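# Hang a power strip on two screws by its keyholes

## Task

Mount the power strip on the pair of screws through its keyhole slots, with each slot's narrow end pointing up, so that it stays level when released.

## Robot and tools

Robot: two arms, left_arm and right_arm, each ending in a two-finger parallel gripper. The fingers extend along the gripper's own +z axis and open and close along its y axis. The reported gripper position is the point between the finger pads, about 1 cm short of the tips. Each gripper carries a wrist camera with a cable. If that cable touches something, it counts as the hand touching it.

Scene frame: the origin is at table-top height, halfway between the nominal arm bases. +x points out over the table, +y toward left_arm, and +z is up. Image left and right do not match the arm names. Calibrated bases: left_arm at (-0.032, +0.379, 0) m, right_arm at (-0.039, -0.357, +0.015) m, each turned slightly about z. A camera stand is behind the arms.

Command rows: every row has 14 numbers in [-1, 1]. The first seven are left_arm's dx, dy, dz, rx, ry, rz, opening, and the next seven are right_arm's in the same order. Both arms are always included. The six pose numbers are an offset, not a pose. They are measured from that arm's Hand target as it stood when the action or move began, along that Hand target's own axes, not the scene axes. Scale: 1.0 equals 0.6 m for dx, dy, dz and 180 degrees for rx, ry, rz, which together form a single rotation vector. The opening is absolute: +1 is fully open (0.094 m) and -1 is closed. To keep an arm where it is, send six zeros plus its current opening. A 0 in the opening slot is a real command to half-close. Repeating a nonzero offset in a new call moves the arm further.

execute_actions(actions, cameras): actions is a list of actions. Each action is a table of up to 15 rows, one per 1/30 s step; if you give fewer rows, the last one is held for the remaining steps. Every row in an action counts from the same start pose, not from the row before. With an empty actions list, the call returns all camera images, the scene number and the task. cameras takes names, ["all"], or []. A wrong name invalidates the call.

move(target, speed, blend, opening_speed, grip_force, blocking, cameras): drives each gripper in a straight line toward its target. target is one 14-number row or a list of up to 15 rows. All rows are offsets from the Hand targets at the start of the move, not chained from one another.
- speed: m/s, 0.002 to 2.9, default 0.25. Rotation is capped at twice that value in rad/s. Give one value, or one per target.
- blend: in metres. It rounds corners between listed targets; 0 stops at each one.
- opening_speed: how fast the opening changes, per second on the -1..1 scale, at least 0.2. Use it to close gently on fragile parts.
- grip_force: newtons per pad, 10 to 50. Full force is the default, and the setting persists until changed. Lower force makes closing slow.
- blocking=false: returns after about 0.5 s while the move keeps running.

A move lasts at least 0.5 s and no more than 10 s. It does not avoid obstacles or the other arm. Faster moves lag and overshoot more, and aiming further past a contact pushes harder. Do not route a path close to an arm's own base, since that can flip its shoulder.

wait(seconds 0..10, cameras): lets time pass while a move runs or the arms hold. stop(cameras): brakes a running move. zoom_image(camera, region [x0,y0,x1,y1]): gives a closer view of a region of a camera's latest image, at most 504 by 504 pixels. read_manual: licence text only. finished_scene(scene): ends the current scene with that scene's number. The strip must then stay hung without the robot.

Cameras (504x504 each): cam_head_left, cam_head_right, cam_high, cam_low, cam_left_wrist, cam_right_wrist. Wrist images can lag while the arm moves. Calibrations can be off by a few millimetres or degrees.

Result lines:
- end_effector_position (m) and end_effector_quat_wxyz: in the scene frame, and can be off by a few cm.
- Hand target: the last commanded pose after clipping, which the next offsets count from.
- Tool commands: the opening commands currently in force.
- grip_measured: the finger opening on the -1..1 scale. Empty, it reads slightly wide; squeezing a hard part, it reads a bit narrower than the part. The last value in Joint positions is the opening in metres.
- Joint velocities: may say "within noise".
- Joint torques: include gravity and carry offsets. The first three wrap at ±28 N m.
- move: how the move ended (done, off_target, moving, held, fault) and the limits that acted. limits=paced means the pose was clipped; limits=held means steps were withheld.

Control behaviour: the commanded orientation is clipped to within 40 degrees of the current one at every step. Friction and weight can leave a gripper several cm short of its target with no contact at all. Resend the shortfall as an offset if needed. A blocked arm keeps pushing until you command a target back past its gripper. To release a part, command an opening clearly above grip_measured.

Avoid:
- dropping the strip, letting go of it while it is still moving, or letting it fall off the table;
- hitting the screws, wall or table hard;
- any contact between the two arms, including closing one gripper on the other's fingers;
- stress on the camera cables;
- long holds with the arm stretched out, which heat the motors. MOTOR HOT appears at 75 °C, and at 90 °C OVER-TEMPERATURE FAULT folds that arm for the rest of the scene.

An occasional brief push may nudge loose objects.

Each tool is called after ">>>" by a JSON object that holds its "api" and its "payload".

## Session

Scene 1 done.

>>> {"api": "execute_actions", "payload": {"actions": []}}

>>> {"api": "zoom_image", "payload": {"camera": "cam_head_left", "region": [150, 170, 350, 370]}}

>>> {"api": "zoom_image", "payload": {"camera": "cam_head_right", "region": [150, 170, 350, 370]}}

Scene clock: 0.00 s.
left_arm: end_effector_position=(+0.3378, +0.4354, +0.2488) grip_measured=+1.000 end_effector_quat_wxyz=(+0.648, -0.144, +0.733, -0.150) | right_arm: end_effector_position=(+0.2302, -0.2589, +0.2423) grip_measured=+1.000 end_effector_quat_wxyz=(+0.437, +0.045, +0.862, +0.251)
Joint positions: left_arm=[0.28 1.047 0.53 0.395 0.342 -0.38 0.094] | right_arm=[0.245 0.739 0.72 -0.51 -0.232 0.44 0.094]
Joint velocities: within noise
Joint torques (N m): no reading
Heat: left arm: 25 °C; right arm: 26 °C.
Hand target: left_arm +0.3375, +0.4352, +0.2524; +0.650, -0.142, +0.731, -0.149 | right_arm +0.2315, -0.2584, +0.2528; +0.450, +0.041, +0.855, +0.254
Tool commands: left_gripper/opening=+1.0 right_gripper/opening=+1.0
camera_calibration:
cam_left_wrist: T_world_to_cam=[[-0.000856236, -0.847073, 0.531476, 0.230885], [-0.750998, -0.350391, -0.559668, 0.560441], [0.660304, -0.399616, -0.63585, 0.203599], [0, 0, 0, 1]] pos_world=[0.28665, 0.473311, 0.320409]
cam_right_wrist: T_world_to_cam=[[0.18616, -0.919657, -0.345795, -0.204834], [-0.956597, -0.0893411, -0.277382, 0.280724], [0.224203, 0.382424, -0.896373, 0.365483], [0, 0, 0, 1]] pos_world=[0.224729, -0.303067, 0.334646]

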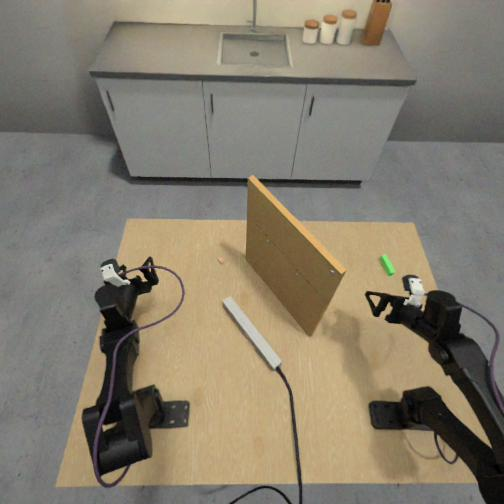

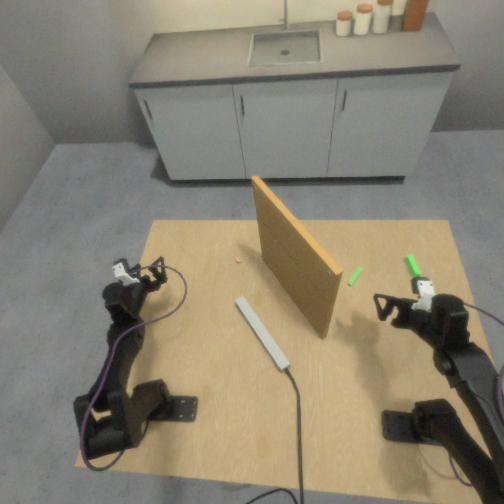

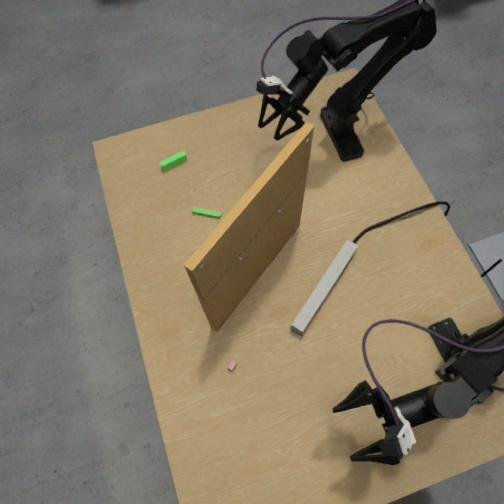

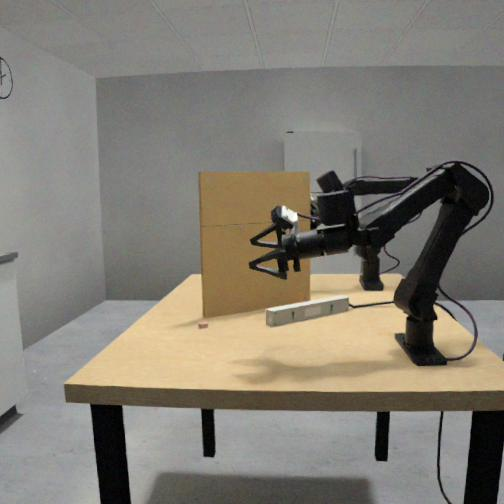

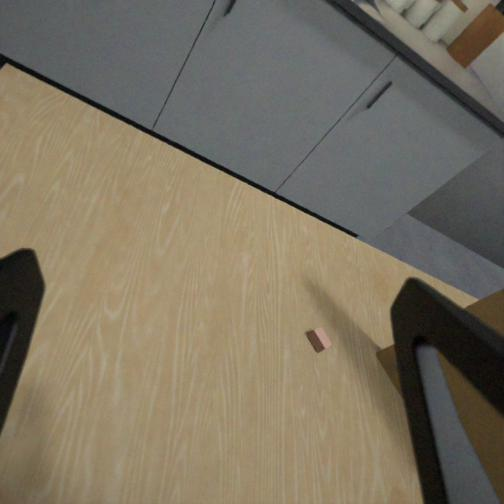

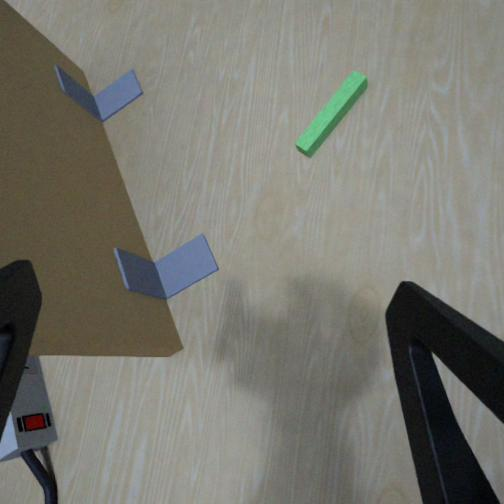

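Scaled by 2.520 from the camera's 504x504 image, which has a finer 720x720 frame.

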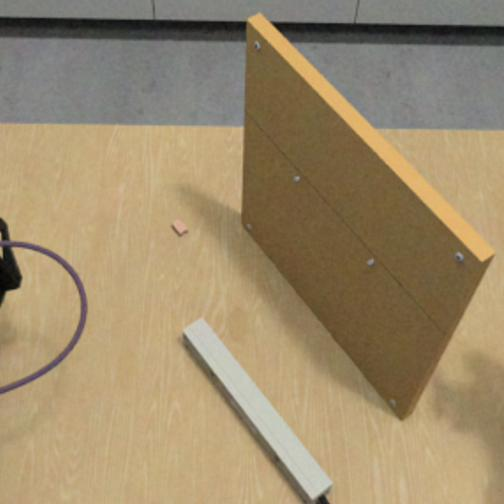

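Scaled by 2.520 from the camera's 504x504 image, which has a finer 720x720 frame.

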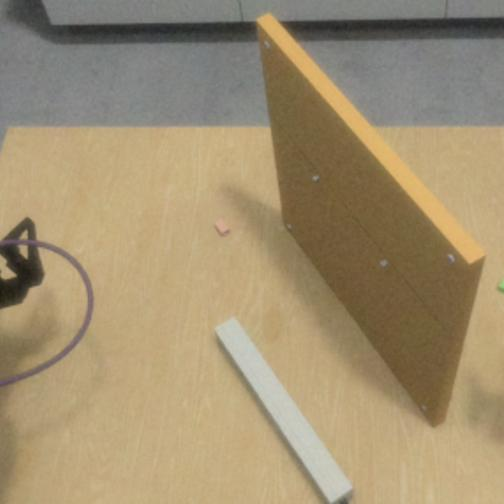

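>>> {"api": "zoom_image", "payload": {"camera": "cam_low", "region": [250, 270, 370, 350]}}

>>> {"api": "zoom_image", "payload": {"camera": "cam_high", "region": [270, 220, 390, 350]}}

>>> {"api": "zoom_image", "payload": {"camera": "cam_head_right", "region": [220, 280, 310, 380]}}

>>> {"api": "zoom_image", "payload": {"camera": "cam_right_wrist", "region": [0, 340, 160, 504]}}

Scaled by 4.200 from the camera's 504x504 image, which has a finer 720x720 frame.

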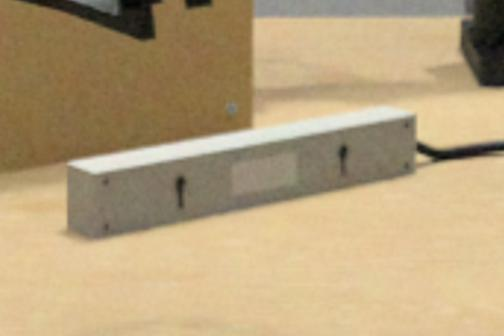

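Scaled by 3.877 from the camera's 504x504 image, which has a finer 720x720 frame.

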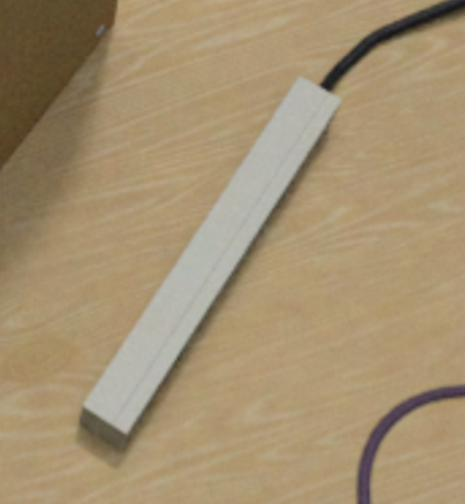

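Scaled by 5.040 from the camera's 504x504 image, which has a finer 720x720 frame.

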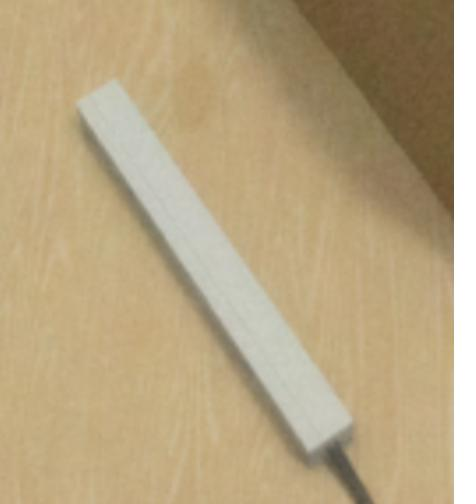

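Scaled by 3.073 from the camera's 504x504 image, which has a finer 720x720 frame.

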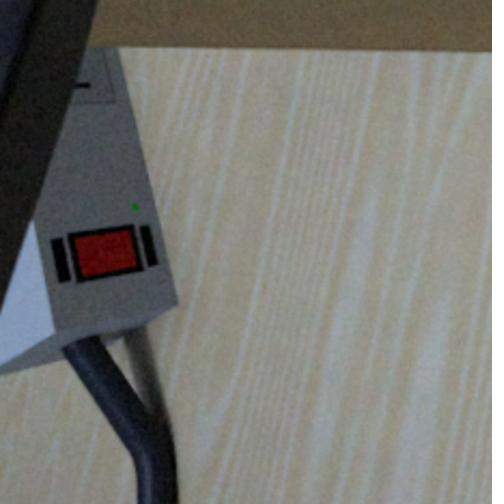

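>>> {"api": "move", "payload": {"target": [0.3715,-0.4424,-0.2343,-0.239,0.399,-0.0637,0.3,0,0,0,0,0,0,1], "cameras": ["cam_left_wrist","cam_head_left","cam_low"]}}

Scene clock: 95.13 s.
left_arm: end_effector_position=(+0.1772, +0.1094, +0.1738) grip_measured=+0.302 end_effector_quat_wxyz=(+0.007, -0.306, +0.952, -0.008) | right_arm: end_effector_position=(+0.2302, -0.2589, +0.2423) grip_measured=+1.000 end_effector_quat_wxyz=(+0.437, +0.045, +0.862, +0.251)
Joint positions: left_arm=[-0.95 1.836 1.799 -1.514 -0.007 -1.541 0.061] | right_arm=[0.245 0.739 0.72 -0.51 -0.232 0.44 0.094]
Joint torques (N m): left_arm=[-0.65 -7.06 8.34 0.15 0.02 -0.1] | right_arm=[-0.03 -0.53 10.02 1.76 -0.1 -0.01]
Heat: left arm: 31 °C; right arm: 33 °C.
Hand target: left_arm +0.1761, +0.1074, +0.1723; +0.001, -0.309, +0.951, -0.001 | right_arm +0.2315, -0.2584, +0.2528; +0.450, +0.041, +0.855, +0.254
Off the commanded pose: left_arm 0.003 m, 1 deg | right_arm 0.011 m, 2 deg.
move: off_target (right_arm)
camera_calibration:
cam_left_wrist: T_world_to_cam=[[0.68874, -0.722917, 0.0550272, -0.0585206], [-0.565056, -0.487687, 0.665487, 0.0527599], [-0.454256, -0.489441, -0.744378, 0.357789], [0, 0, 0, 1]] pos_world=[0.232646, 0.158541, 0.234439]
Images, in order (width x height): cam_head_left 504x504, cam_low 504x504, cam_left_wrist 504x504.

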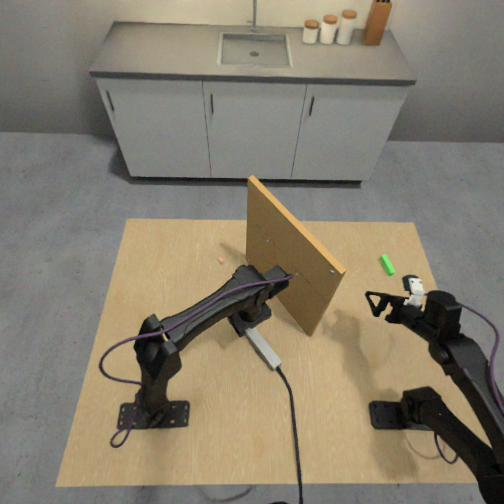

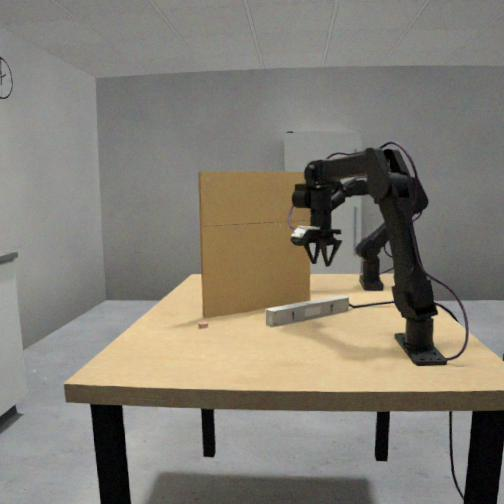

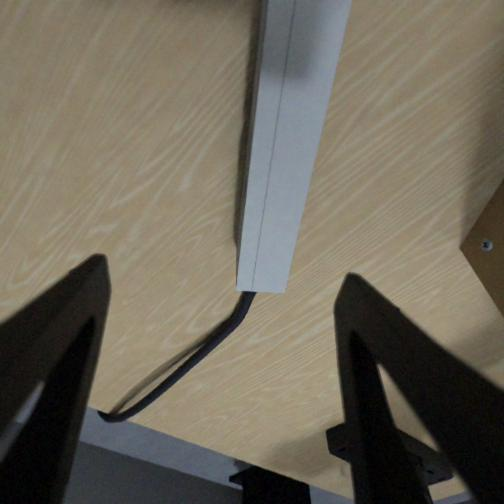

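>>> {"api": "move", "payload": {"target": [-0.0072,-0.0538,0.117,0,0,-0.0139,0.4,0,0,0,0,0,0,1], "cameras": ["cam_left_wrist","cam_head_left"]}}

>>> {"api": "zoom_image", "payload": {"camera": "cam_head_left", "region": [190, 260, 310, 380]}}

Scene clock: 118.63 s.
left_arm: end_effector_position=(+0.1969, +0.0832, +0.1082) grip_measured=+0.398 end_effector_quat_wxyz=(+0.005, -0.322, +0.947, -0.006) | right_arm: end_effector_position=(+0.2302, -0.2589, +0.2423) grip_measured=+1.000 end_effector_quat_wxyz=(+0.437, +0.045, +0.862, +0.251)
Joint positions: left_arm=[-0.95 1.952 1.692 -1.297 -0.006 -1.574 0.066] | right_arm=[0.245 0.739 0.72 -0.51 -0.232 0.44 0.094]
Joint torques (N m): left_arm=[0.84 -8.55 6.22 0.36 0.02 -0.14] | right_arm=[-0.03 -0.51 10 1.77 -0.1 -0.01]
Heat: left arm: 29 °C; right arm: 34 °C.
Hand target: left_arm +0.1988, +0.0837, +0.1022; +0.001, -0.330, +0.944, -0.001 | right_arm +0.2315, -0.2584, +0.2528; +0.450, +0.041, +0.855, +0.254
Off the commanded pose: left_arm 0.006 m, 1 deg | right_arm 0.011 m, 2 deg.
move: off_target (right_arm)
camera_calibration:
cam_left_wrist: T_world_to_cam=[[0.712866, -0.69959, 0.0489548, -0.0934417], [-0.545032, -0.508742, 0.666425, 0.0925509], [-0.441318, -0.501753, -0.743964, 0.303572], [0, 0, 0, 1]] pos_world=[0.251027, 0.134032, 0.168743]
Images, in order (width x height): cam_head_left 504x504, cam_left_wrist 504x504.

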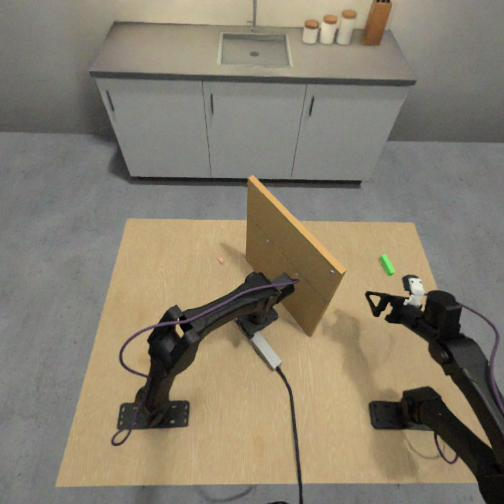

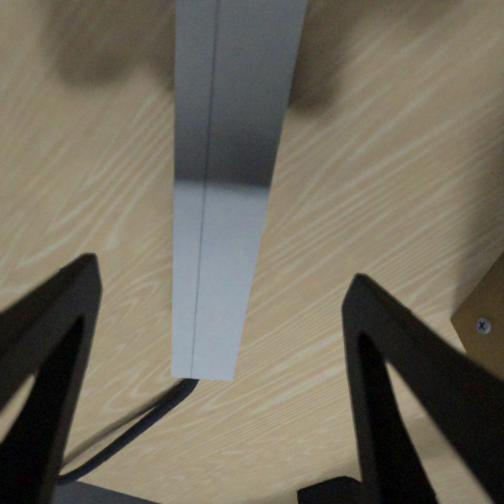

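Scaled by 4.200 from the camera's 504x504 image, which has a finer 720x720 frame.

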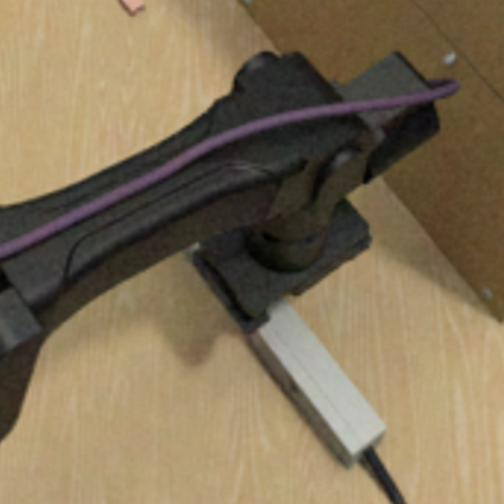

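>>> {"api": "move", "payload": {"target": [[0,0,0.1,0,0,0,0.4,0,0,0,0,0,0,1],[0,0,0.1,0,0,0,-0.7,0,0,0,0,0,0,1]], "opening_speed": 0.5, "speed": 0.1, "cameras": ["cam_left_wrist","cam_low"]}}

>>> {"api": "zoom_image", "payload": {"camera": "cam_low", "region": [250, 210, 380, 340]}}

Scene clock: 130.07 s.
left_arm: end_effector_position=(+0.1981, +0.0811, +0.0517) grip_measured=-0.308 end_effector_quat_wxyz=(+0.006, -0.323, +0.946, -0.010) | right_arm: end_effector_position=(+0.2302, -0.2589, +0.2423) grip_measured=+1.000 end_effector_quat_wxyz=(+0.437, +0.045, +0.862, +0.251)
Joint positions: left_arm=[-0.95 1.981 1.506 -1.073 -0.004 -1.575 0.033] | right_arm=[0.245 0.739 0.72 -0.51 -0.232 0.44 0.094]
Joint torques (N m): left_arm=[0.7 -8.21 5.85 0.39 -0.03 -0.12] | right_arm=[-0.03 -0.51 10.02 1.77 -0.1 -0.01]
Heat: left arm: 28 °C; right arm: 34 °C.
Hand target: left_arm +0.1989, +0.0836, +0.0423; +0.001, -0.330, +0.944, -0.001 | right_arm +0.2315, -0.2584, +0.2528; +0.450, +0.041, +0.855, +0.254
Off the commanded pose: left_arm 0.010 m, 2 deg | right_arm 0.011 m, 2 deg.
move: off_target (right_arm)
camera_calibration:
cam_left_wrist: T_world_to_cam=[[0.712872, -0.698912, 0.0577579, -0.0935299], [-0.547567, -0.503259, 0.668506, 0.129754], [-0.43816, -0.508186, -0.74146, 0.260674], [0, 0, 0, 1]] pos_world=[0.251941, 0.132402, 0.11194]
Images, in order (width x height): cam_low 504x504, cam_left_wrist 504x504.

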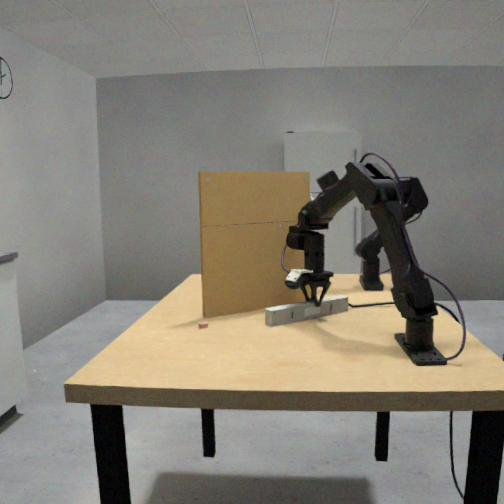

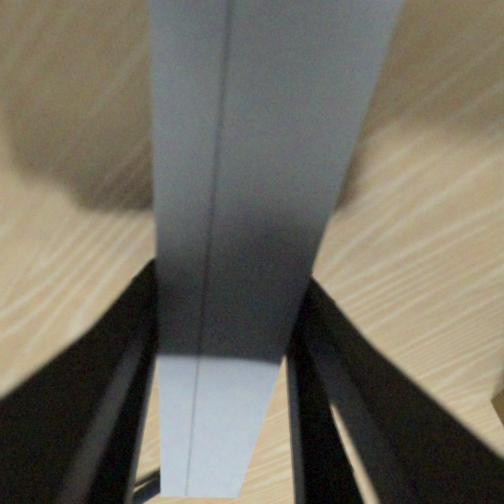

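Scaled by 3.877 from the camera's 504x504 image, which has a finer 720x720 frame.

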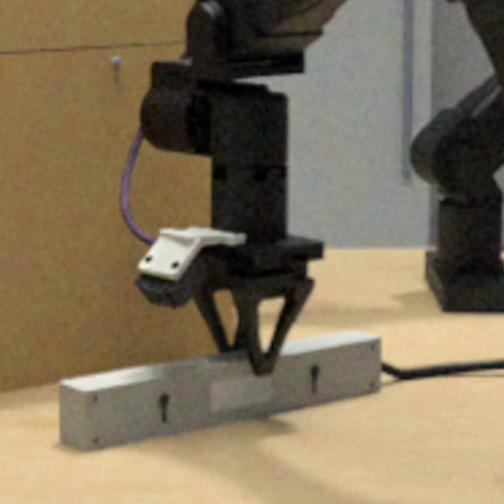

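>>> {"api": "move", "payload": {"target": [[0,0,-0.2,0,0,0,-0.7,0,0,0,0,0,0,1],[0,-0.05,-0.2,0.4,0,0,-0.7,0,0,0,0,0,0,1]], "speed": [0.1,0.2], "blend": 0.03, "cameras": ["cam_low","cam_head_left","cam_high"]}}

>>> {"api": "zoom_image", "payload": {"camera": "cam_low", "region": [200, 180, 380, 360]}}

Scene clock: 158.27 s.
left_arm: end_effector_position=(+0.2063, +0.0659, +0.1404) grip_measured=-0.308 end_effector_quat_wxyz=(+0.170, -0.267, +0.792, -0.522) | right_arm: end_effector_position=(+0.2302, -0.2589, +0.2423) grip_measured=+1.000 end_effector_quat_wxyz=(+0.437, +0.045, +0.862, +0.251)
Joint positions: left_arm=[-0.95 1.297 0.502 0.387 0.011 -1.575 0.033] | right_arm=[0.245 0.739 0.72 -0.51 -0.232 0.44 0.094]
Joint torques (N m): left_arm=[-0.18 -4.44 7.64 3.18 -0.33 -0.04] | right_arm=[-0.03 -0.51 10.02 1.77 -0.1 -0.01]
Heat: left arm: 29 °C; right arm: 35 °C.
Hand target: left_arm +0.2173, +0.0603, +0.1623; +0.195, -0.267, +0.763, -0.556 | right_arm +0.2315, -0.2584, +0.2528; +0.450, +0.041, +0.855, +0.254
Off the commanded pose: left_arm 0.025 m, 6 deg | right_arm 0.011 m, 2 deg.
move: off_target (left_arm, right_arm)
Images, in order (width x height): cam_head_left 504x504, cam_high 504x504, cam_low 504x504.

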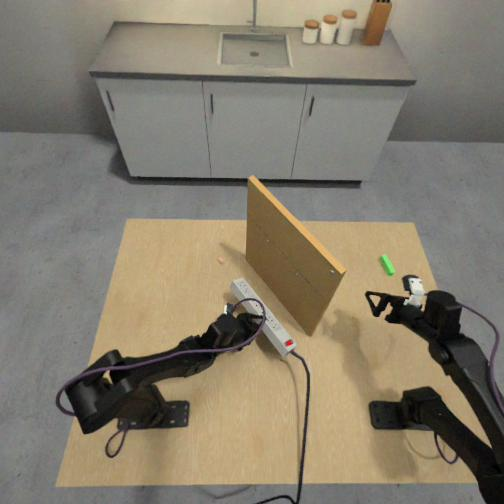

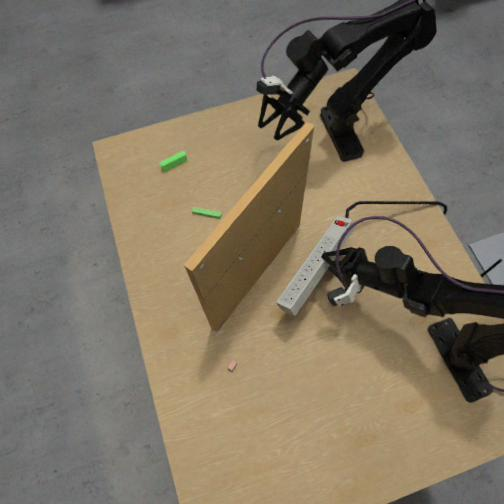

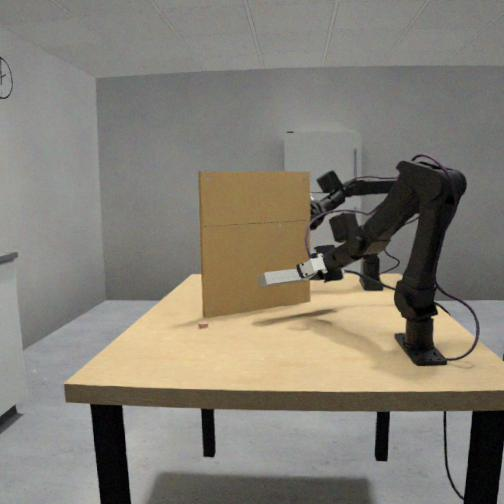

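Scaled by 2.800 from the camera's 504x504 image, which has a finer 720x720 frame.

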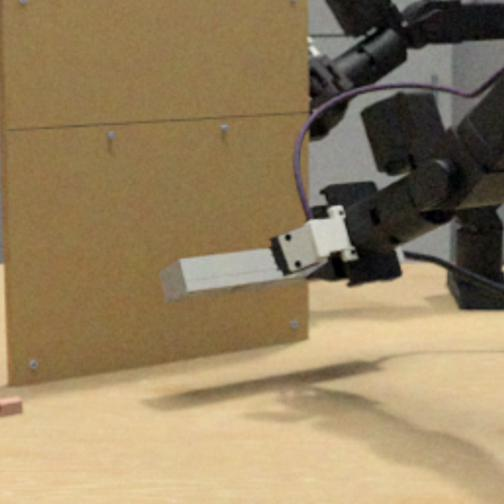

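>>> {"api": "move", "payload": {"target": [0,0.158,0.051,0,0,0,-0.7,0,0,0,0,0,0,1], "speed": 0.08, "cameras": ["cam_low"]}}

>>> {"api": "zoom_image", "payload": {"camera": "cam_low", "region": [200, 200, 380, 380]}}

Scene clock: 168.70 s.
left_arm: end_effector_position=(+0.2140, +0.0638, +0.0519) grip_measured=-0.308 end_effector_quat_wxyz=(+0.184, -0.273, +0.778, -0.535) | right_arm: end_effector_position=(+0.2302, -0.2589, +0.2423) grip_measured=+1.000 end_effector_quat_wxyz=(+0.437, +0.045, +0.862, +0.251)
Joint positions: left_arm=[-0.95 1.777 0.338 1.071 -0.015 -1.582 0.033] | right_arm=[0.245 0.739 0.72 -0.51 -0.232 0.44 0.094]
Joint torques (N m): left_arm=[0.05 -5.24 4.07 2.91 -0.05 0.06] | right_arm=[-0.03 -0.53 10.02 1.76 -0.1 -0.01]
Heat: left arm: 33 °C; right arm: 35 °C.
Hand target: left_arm +0.2175, +0.0603, +0.0628; +0.195, -0.267, +0.763, -0.556 | right_arm +0.2315, -0.2584, +0.2528; +0.450, +0.041, +0.855, +0.254
Off the commanded pose: left_arm 0.012 m, 3 deg | right_arm 0.011 m, 2 deg.
move: off_target (left_arm, right_arm)
Images, in order (width x height): cam_low 504x504.

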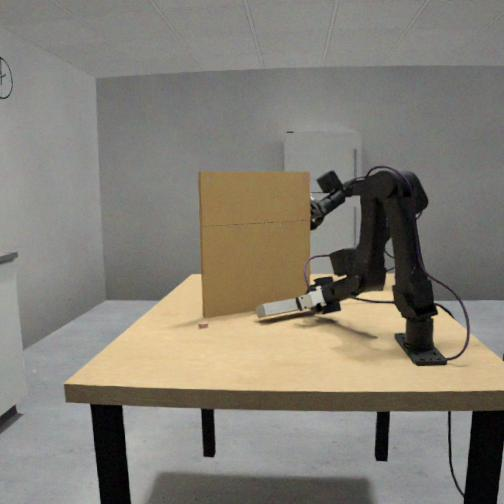

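Scaled by 2.800 from the camera's 504x504 image, which has a finer 720x720 frame.

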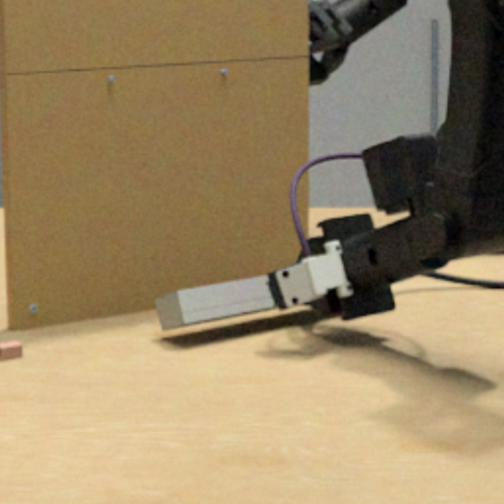

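>>> {"api": "move", "payload": {"target": [0,0.026,0.008,0.02,0,0,-0.7,0,0,0,0,0,0,1], "speed": 0.05, "cameras": ["cam_low"]}}

>>> {"api": "zoom_image", "payload": {"camera": "cam_low", "region": [240, 240, 360, 360]}}

Scene clock: 174.13 s.
left_arm: end_effector_position=(+0.2156, +0.0616, +0.0395) grip_measured=-0.308 end_effector_quat_wxyz=(+0.194, -0.266, +0.756, -0.565) | right_arm: end_effector_position=(+0.2302, -0.2589, +0.2423) grip_measured=+1.000 end_effector_quat_wxyz=(+0.437, +0.045, +0.862, +0.251)
Joint positions: left_arm=[-0.95 1.98 0.316 1.373 -0.015 -1.584 0.033] | right_arm=[0.245 0.739 0.72 -0.51 -0.232 0.44 0.094]
Joint torques (N m): left_arm=[0.01 -5.26 2.65 2.9 -0.09 0.12] | right_arm=[-0.03 -0.53 10.02 1.77 -0.1 0]
Heat: left arm: 34 °C; right arm: 36 °C.
Hand target: left_arm +0.2174, +0.0605, +0.0464; +0.203, -0.260, +0.745, -0.579 | right_arm +0.2315, -0.2584, +0.2528; +0.450, +0.041, +0.855, +0.254
Off the commanded pose: left_arm 0.007 m, 2 deg | right_arm 0.011 m, 2 deg.
move: off_target (right_arm)
Images, in order (width x height): cam_low 504x504.

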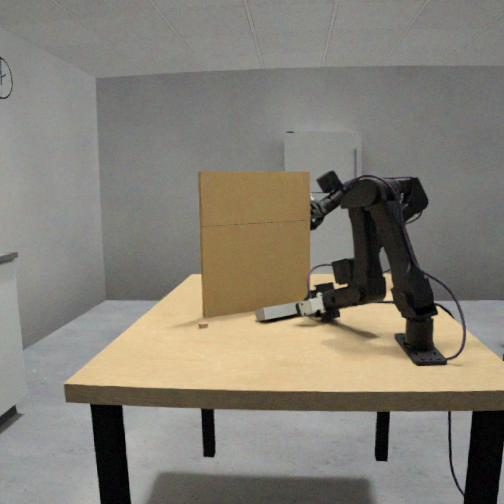

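Scaled by 4.200 from the camera's 504x504 image, which has a finer 720x720 frame.

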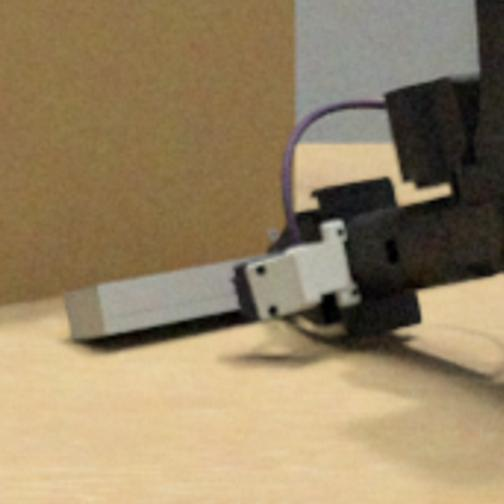

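>>> {"api": "move", "payload": {"target": [[0,0.012,0.003,0,0,0,-0.7,0,0,0,0,0,0,1],[0,0.012,0.003,0,0,0,0,0,0,0,0,0,0,1]], "speed": 0.04, "opening_speed": 0.3, "cameras": ["cam_low"]}}

>>> {"api": "zoom_image", "payload": {"camera": "cam_low", "region": [240, 240, 360, 360]}}

Scene clock: 183.67 s.
left_arm: end_effector_position=(+0.2166, +0.0604, +0.0397) grip_measured=-0.002 end_effector_quat_wxyz=(+0.198, -0.263, +0.748, -0.577) | right_arm: end_effector_position=(+0.2302, -0.2589, +0.2423) grip_measured=+1.000 end_effector_quat_wxyz=(+0.437, +0.045, +0.862, +0.251)
Joint positions: left_arm=[-0.95 2.031 0.316 1.455 -0.015 -1.584 0.047] | right_arm=[0.245 0.739 0.72 -0.51 -0.232 0.44 0.094]
Joint torques (N m): left_arm=[-0.35 -5.26 2.7 2.61 -0.07 0.07] | right_arm=[-0.02 -0.51 10.02 1.76 -0.1 -0.01]
Heat: left arm: 35 °C; right arm: 36 °C.
Hand target: left_arm +0.2173, +0.0606, +0.0389; +0.203, -0.260, +0.745, -0.579 | right_arm +0.2315, -0.2584, +0.2528; +0.450, +0.041, +0.855, +0.254
Off the commanded pose: left_arm 0.001 m, 1 deg | right_arm 0.011 m, 2 deg.
move: off_target (right_arm)
Images, in order (width x height): cam_low 504x504.

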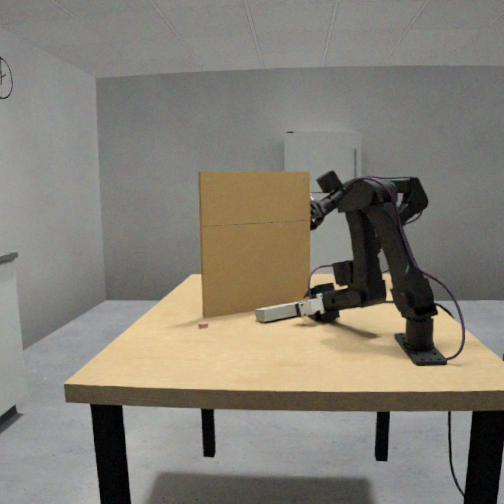

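Scaled by 4.200 from the camera's 504x504 image, which has a finer 720x720 frame.

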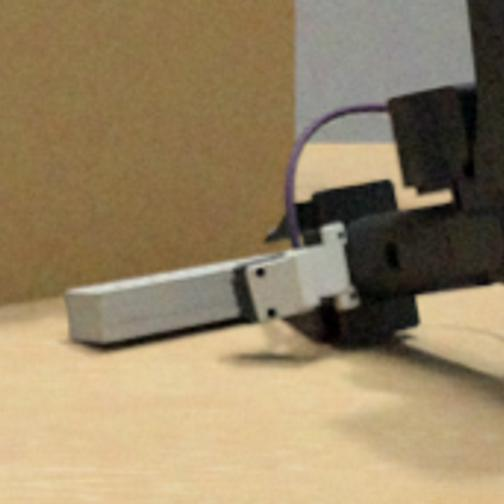

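Lower finger holds it slightly. Withdraw backward along −z, then up.

>>> {"api": "move", "payload": {"target": [[0,0,-0.1,0,0,0,0.15,0,0,0,0,0,0,1],[0,-0.15,-0.2,-0.2,0,0,0.15,0,0,0,0,0,0,1]], "speed": [0.08,0.2], "blend": 0.02, "cameras": ["cam_low","cam_head_left","cam_high"]}}

>>> {"api": "zoom_image", "payload": {"camera": "cam_low", "region": [240, 240, 360, 360]}}

Scene clock: 192.77 s.
left_arm: end_effector_position=(+0.1590, +0.1356, +0.1523) grip_measured=+0.148 end_effector_quat_wxyz=(+0.114, -0.311, +0.887, -0.323) | right_arm: end_effector_position=(+0.2302, -0.2589, +0.2423) grip_measured=+1.000 end_effector_quat_wxyz=(+0.437, +0.045, +0.862, +0.251)
Joint positions: left_arm=[-0.95 1.08 0.811 -0.602 -0.015 -1.586 0.054] | right_arm=[0.245 0.739 0.72 -0.51 -0.232 0.44 0.094]
Joint torques (N m): left_arm=[-0.59 -2.56 9.44 1.48 -0.02 -0.09] | right_arm=[-0.03 -0.53 10.02 1.77 -0.1 -0.01]
Heat: left arm: 36 °C; right arm: 36 °C.
Hand target: left_arm +0.1586, +0.1341, +0.1557; +0.113, -0.310, +0.888, -0.320 | right_arm +0.2315, -0.2584, +0.2528; +0.450, +0.041, +0.855, +0.254
Off the commanded pose: left_arm 0.004 m, 0 deg | right_arm 0.011 m, 2 deg.
move: off_target (right_arm)
Images, in order (width x height): cam_head_left 504x504, cam_high 504x504, cam_low 504x504.

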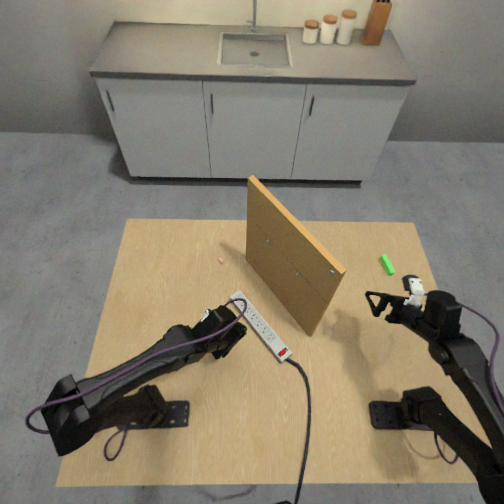

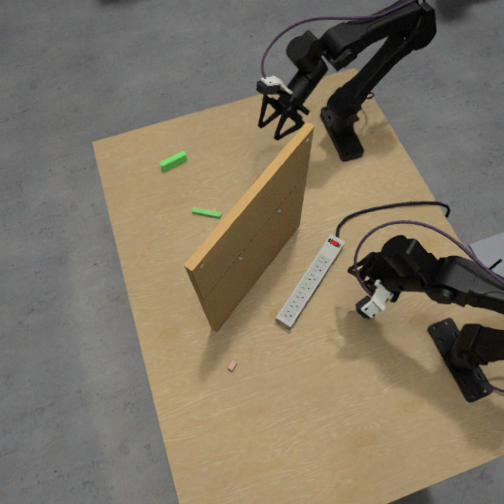

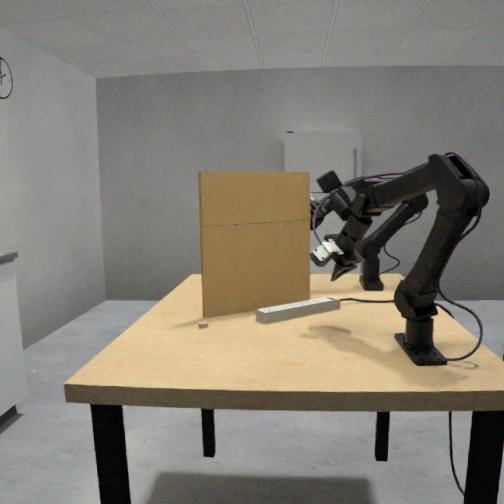

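Scaled by 4.200 from the camera's 504x504 image, which has a finer 720x720 frame.

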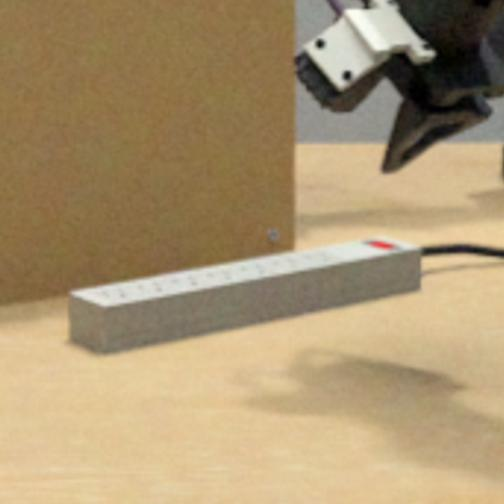

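>>> {"api": "move", "payload": {"target": [-0.0095,-0.106,0.144,-0.2205,0,0,0.6,0,0,0,0,0,0,1], "cameras": ["cam_left_wrist"]}}

Scene clock: 206.70 s.
left_arm: end_effector_position=(+0.2268, +0.0561, +0.1368) grip_measured=+0.598 end_effector_quat_wxyz=(+0.007, -0.332, +0.943, -0.012) | right_arm: end_effector_position=(+0.2302, -0.2589, +0.2423) grip_measured=+1.000 end_effector_quat_wxyz=(+0.437, +0.045, +0.862, +0.251)
Joint positions: left_arm=[-0.933 2.123 2.057 -1.478 -0.006 -1.577 0.075] | right_arm=[0.245 0.739 0.72 -0.51 -0.232 0.44 0.094]
Joint torques (N m): left_arm=[0.42 -9.01 8.17 0.18 0.07 0.04] | right_arm=[-0.03 -0.51 10 1.77 -0.1 -0.01]
Heat: left arm: 34 °C; right arm: 36 °C.
Hand target: left_arm +0.2280, +0.0563, +0.1299; +0.001, -0.330, +0.944, +0.000 | right_arm +0.2315, -0.2584, +0.2528; +0.450, +0.041, +0.855, +0.254
Off the commanded pose: left_arm 0.007 m, 2 deg | right_arm 0.011 m, 2 deg.
move: off_target (right_arm)
camera_calibration:
cam_left_wrist: T_world_to_cam=[[0.726089, -0.68475, 0.0625434, -0.140817], [-0.540575, -0.512255, 0.667363, 0.075072], [-0.424939, -0.518374, -0.742102, 0.321291], [0, 0, 0, 1]] pos_world=[0.279357, 0.10858, 0.197137]
Images, in order (width x height): cam_left_wrist 504x504.

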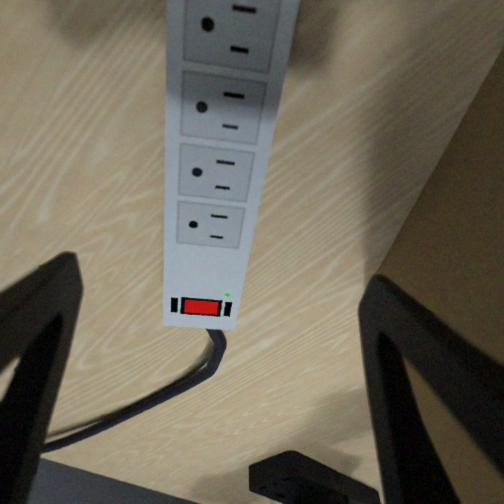

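>>> {"api": "move", "payload": {"target": [[0.0,0.002,0.193,0,0,0,0.6,0,0,0,0,0,0,1]], "speed": 0.1}}

Scene clock: 222.10 s.
left_arm: end_effector_position=(+0.2279, +0.0547, +0.0266) grip_measured=+0.598 end_effector_quat_wxyz=(+0.007, -0.332, +0.943, -0.011) | right_arm: end_effector_position=(+0.2302, -0.2589, +0.2423) grip_measured=+1.000 end_effector_quat_wxyz=(+0.437, +0.045, +0.862, +0.251)
Joint positions: left_arm=[-0.933 2.15 1.66 -1.055 -0.006 -1.576 0.075] | right_arm=[0.245 0.739 0.72 -0.51 -0.232 0.44 0.094]
Joint torques (N m): left_arm=[0.7 -9.32 5.68 0.38 -0.01 0.05] | right_arm=[-0.03 -0.51 10 1.77 -0.1 0]
Heat: left arm: 32 °C; right arm: 37 °C.
Hand target: left_arm +0.2274, +0.0573, +0.0141; +0.001, -0.330, +0.944, +0.000 | right_arm +0.2315, -0.2584, +0.2528; +0.450, +0.041, +0.855, +0.254
Off the commanded pose: left_arm 0.013 m, 1 deg | right_arm 0.011 m, 2 deg.
move: off_target (left_arm, right_arm)

>>> {"api": "move", "payload": {"target": [[0.0,0.0,0.013,0,0,0,0.6,0,0,0,0,0,0,1],[0.0,0.0,0.013,0,0,0,-0.8,0,0,0,0,0,0,1]], "speed": 0.05, "opening_speed": 0.5, "cameras": ["cam_low","cam_left_wrist"]}}

>>> {"api": "zoom_image", "payload": {"camera": "cam_low", "region": [240, 240, 360, 360]}}

Scene clock: 231.90 s.
left_arm: end_effector_position=(+0.2295, +0.0527, +0.0231) grip_measured=-0.062 end_effector_quat_wxyz=(+0.009, -0.328, +0.944, -0.018) | right_arm: end_effector_position=(+0.2302, -0.2589, +0.2423) grip_measured=+1.000 end_effector_quat_wxyz=(+0.437, +0.045, +0.862, +0.251)
Joint positions: left_arm=[-0.933 2.151 1.646 -1.027 -0.006 -1.57 0.044] | right_arm=[0.245 0.739 0.72 -0.51 -0.232 0.44 0.094]
Joint torques (N m): left_arm=[0.14 -8.38 5.35 0.45 0.06 0.03] | right_arm=[-0.03 -0.53 10 1.77 -0.1 -0.01]
Heat: left arm: 31 °C; right arm: 37 °C.
Hand target: left_arm +0.2274, +0.0572, +0.0063; +0.001, -0.330, +0.944, +0.000 | right_arm +0.2315, -0.2584, +0.2528; +0.450, +0.041, +0.855, +0.254
Off the commanded pose: left_arm 0.018 m, 2 deg | right_arm 0.011 m, 2 deg.
move: off_target (left_arm, right_arm); target 2's new opening was sent with left_arm's hand 0.018 m and 2 deg from that target
camera_calibration:
cam_left_wrist: T_world_to_cam=[[0.720874, -0.689077, 0.0742479, -0.136873], [-0.549031, -0.502394, 0.667956, 0.152016], [-0.422972, -0.522277, -0.740488, 0.236075], [0, 0, 0, 1]] pos_world=[0.281983, 0.105352, 0.0834329]
Images, in order (width x height): cam_low 504x504, cam_left_wrist 504x504.

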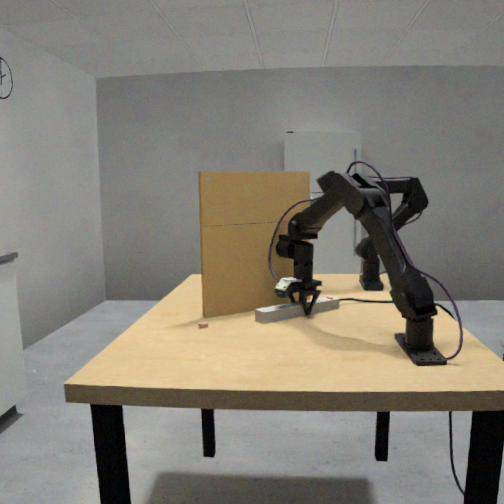

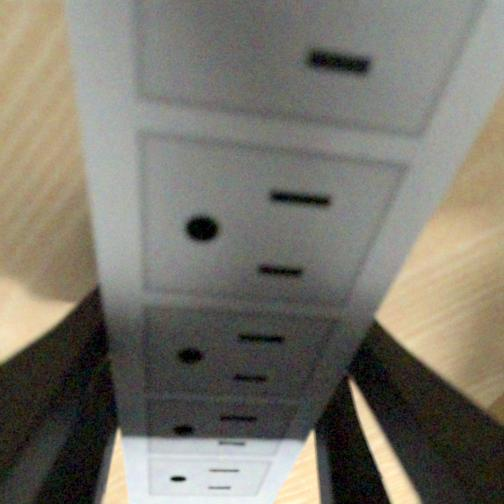

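Scaled by 4.200 from the camera's 504x504 image, which has a finer 720x720 frame.

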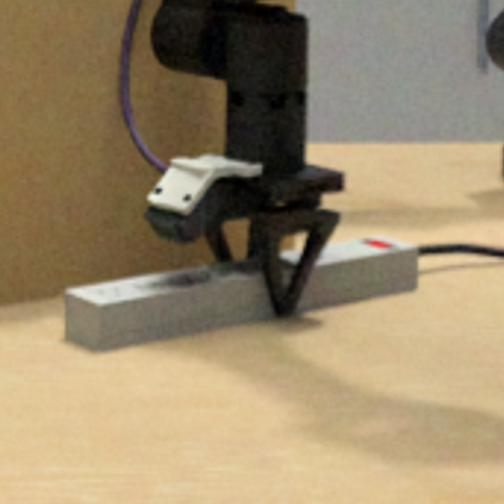

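>>> {"api": "move", "payload": {"target": [[0,0.06,-0.3,0,0,0,-0.8,0,0,0,0,0,0,1],[0,0.067,-0.42,0.3,0,0,-0.8,0,0,0,0,0,0,1],[0,0.067,-0.42,0.5,0,0,-0.8,0,0,0,0,0,0,1]], "speed": 0.18, "blend": [0.03,0.02,0], "cameras": ["cam_low","cam_head_left","cam_head_right"]}}

>>> {"api": "zoom_image", "payload": {"camera": "cam_head_left", "region": [190, 200, 340, 350]}}

Scene clock: 253.23 s.
left_arm: end_effector_position=(+0.1952, +0.0877, +0.2311) grip_measured=-0.062 end_effector_quat_wxyz=(+0.218, -0.232, +0.707, -0.632) | right_arm: end_effector_position=(+0.2302, -0.2589, +0.2423) grip_measured=+1.000 end_effector_quat_wxyz=(+0.437, +0.045, +0.862, +0.251)
Joint positions: left_arm=[-0.933 1.025 0.435 0.484 0.021 -1.554 0.044] | right_arm=[0.245 0.739 0.72 -0.51 -0.232 0.44 0.094]
Joint torques (N m): left_arm=[0.81 -2.88 7.99 3.39 -0.21 -0.25] | right_arm=[-0.03 -0.51 10 1.77 -0.1 0]
Heat: left arm: 32 °C; right arm: 37 °C.
Hand target: left_arm +0.2020, +0.0886, +0.2584; +0.234, -0.233, +0.667, -0.668 | right_arm +0.2315, -0.2584, +0.2528; +0.450, +0.041, +0.855, +0.254
Off the commanded pose: left_arm 0.028 m, 6 deg | right_arm 0.011 m, 2 deg.
move: off_target (left_arm, right_arm)
Images, in order (width x height): cam_head_left 504x504, cam_head_right 504x504, cam_low 504x504.

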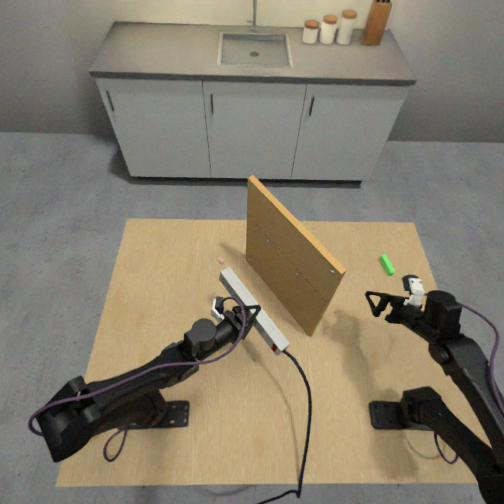

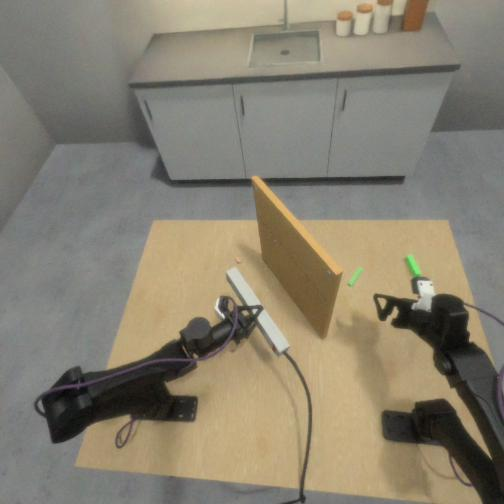

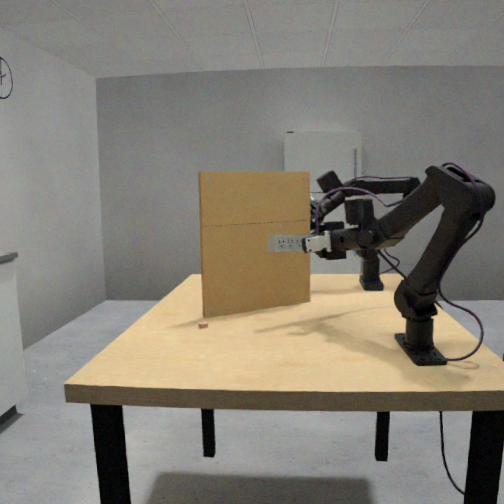

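Scaled by 3.360 from the camera's 504x504 image, which has a finer 720x720 frame.

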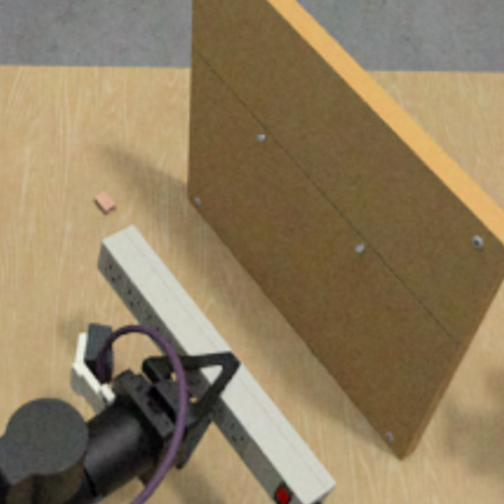

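>>> {"api": "move", "payload": {"target": [0,0,0,0,0,0,-0.8,0.11,0.375,-0.273,-0.169,-0.2275,-0.176,1], "cameras": ["cam_right_wrist","cam_head_left"]}}

Scene clock: 279.90 s.
left_arm: end_effector_position=(+0.1952, +0.0877, +0.2314) grip_measured=-0.062 end_effector_quat_wxyz=(+0.218, -0.232, +0.706, -0.632) | right_arm: end_effector_position=(+0.0303, -0.1086, +0.3847) grip_measured=+1.000 end_effector_quat_wxyz=(+0.758, -0.218, +0.539, +0.295)
Joint positions: left_arm=[-0.933 1.025 0.435 0.485 0.021 -1.554 0.044] | right_arm=[2.004 0.849 0.393 1.22 1.084 -0.716 0.094]
Joint torques (N m): left_arm=[0.87 -2.73 7.97 3.34 -0.22 -0.19] | right_arm=[0.81 0.28 7.19 1.1 -0.48 -0.01]
Heat: left arm: 38 °C; right arm: 37 °C.
Hand target: left_arm +0.2020, +0.0886, +0.2584; +0.234, -0.233, +0.667, -0.668 | right_arm +0.0273, -0.1087, +0.3856; +0.759, -0.217, +0.533, +0.304
Off the commanded pose: left_arm 0.028 m, 6 deg | right_arm 0.003 m, 1 deg.
move: off_target (left_arm)
camera_calibration:
cam_right_wrist: T_world_to_cam=[[0.609959, -0.782751, 0.123496, -0.158585], [-0.206213, -0.307264, -0.929013, 0.346725], [0.765132, 0.541193, -0.348832, 0.270679], [0, 0, 0, 1]] pos_world=[-0.0388751, -0.164086, 0.436118]
Images, in order (width x height): cam_head_left 504x504, cam_right_wrist 504x504.

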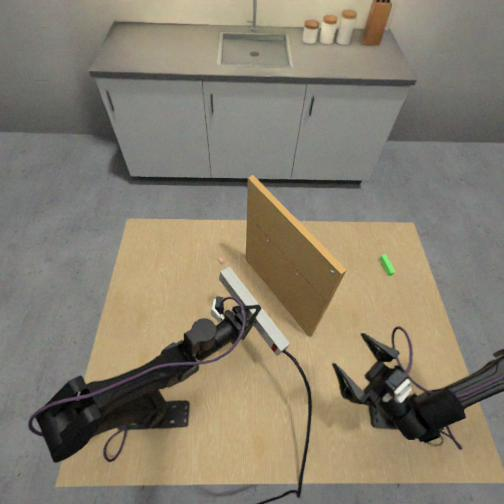

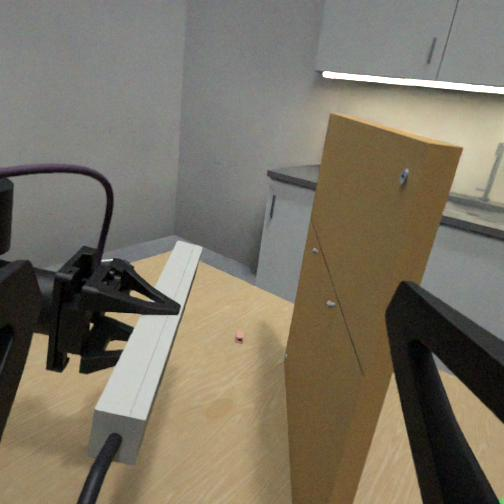

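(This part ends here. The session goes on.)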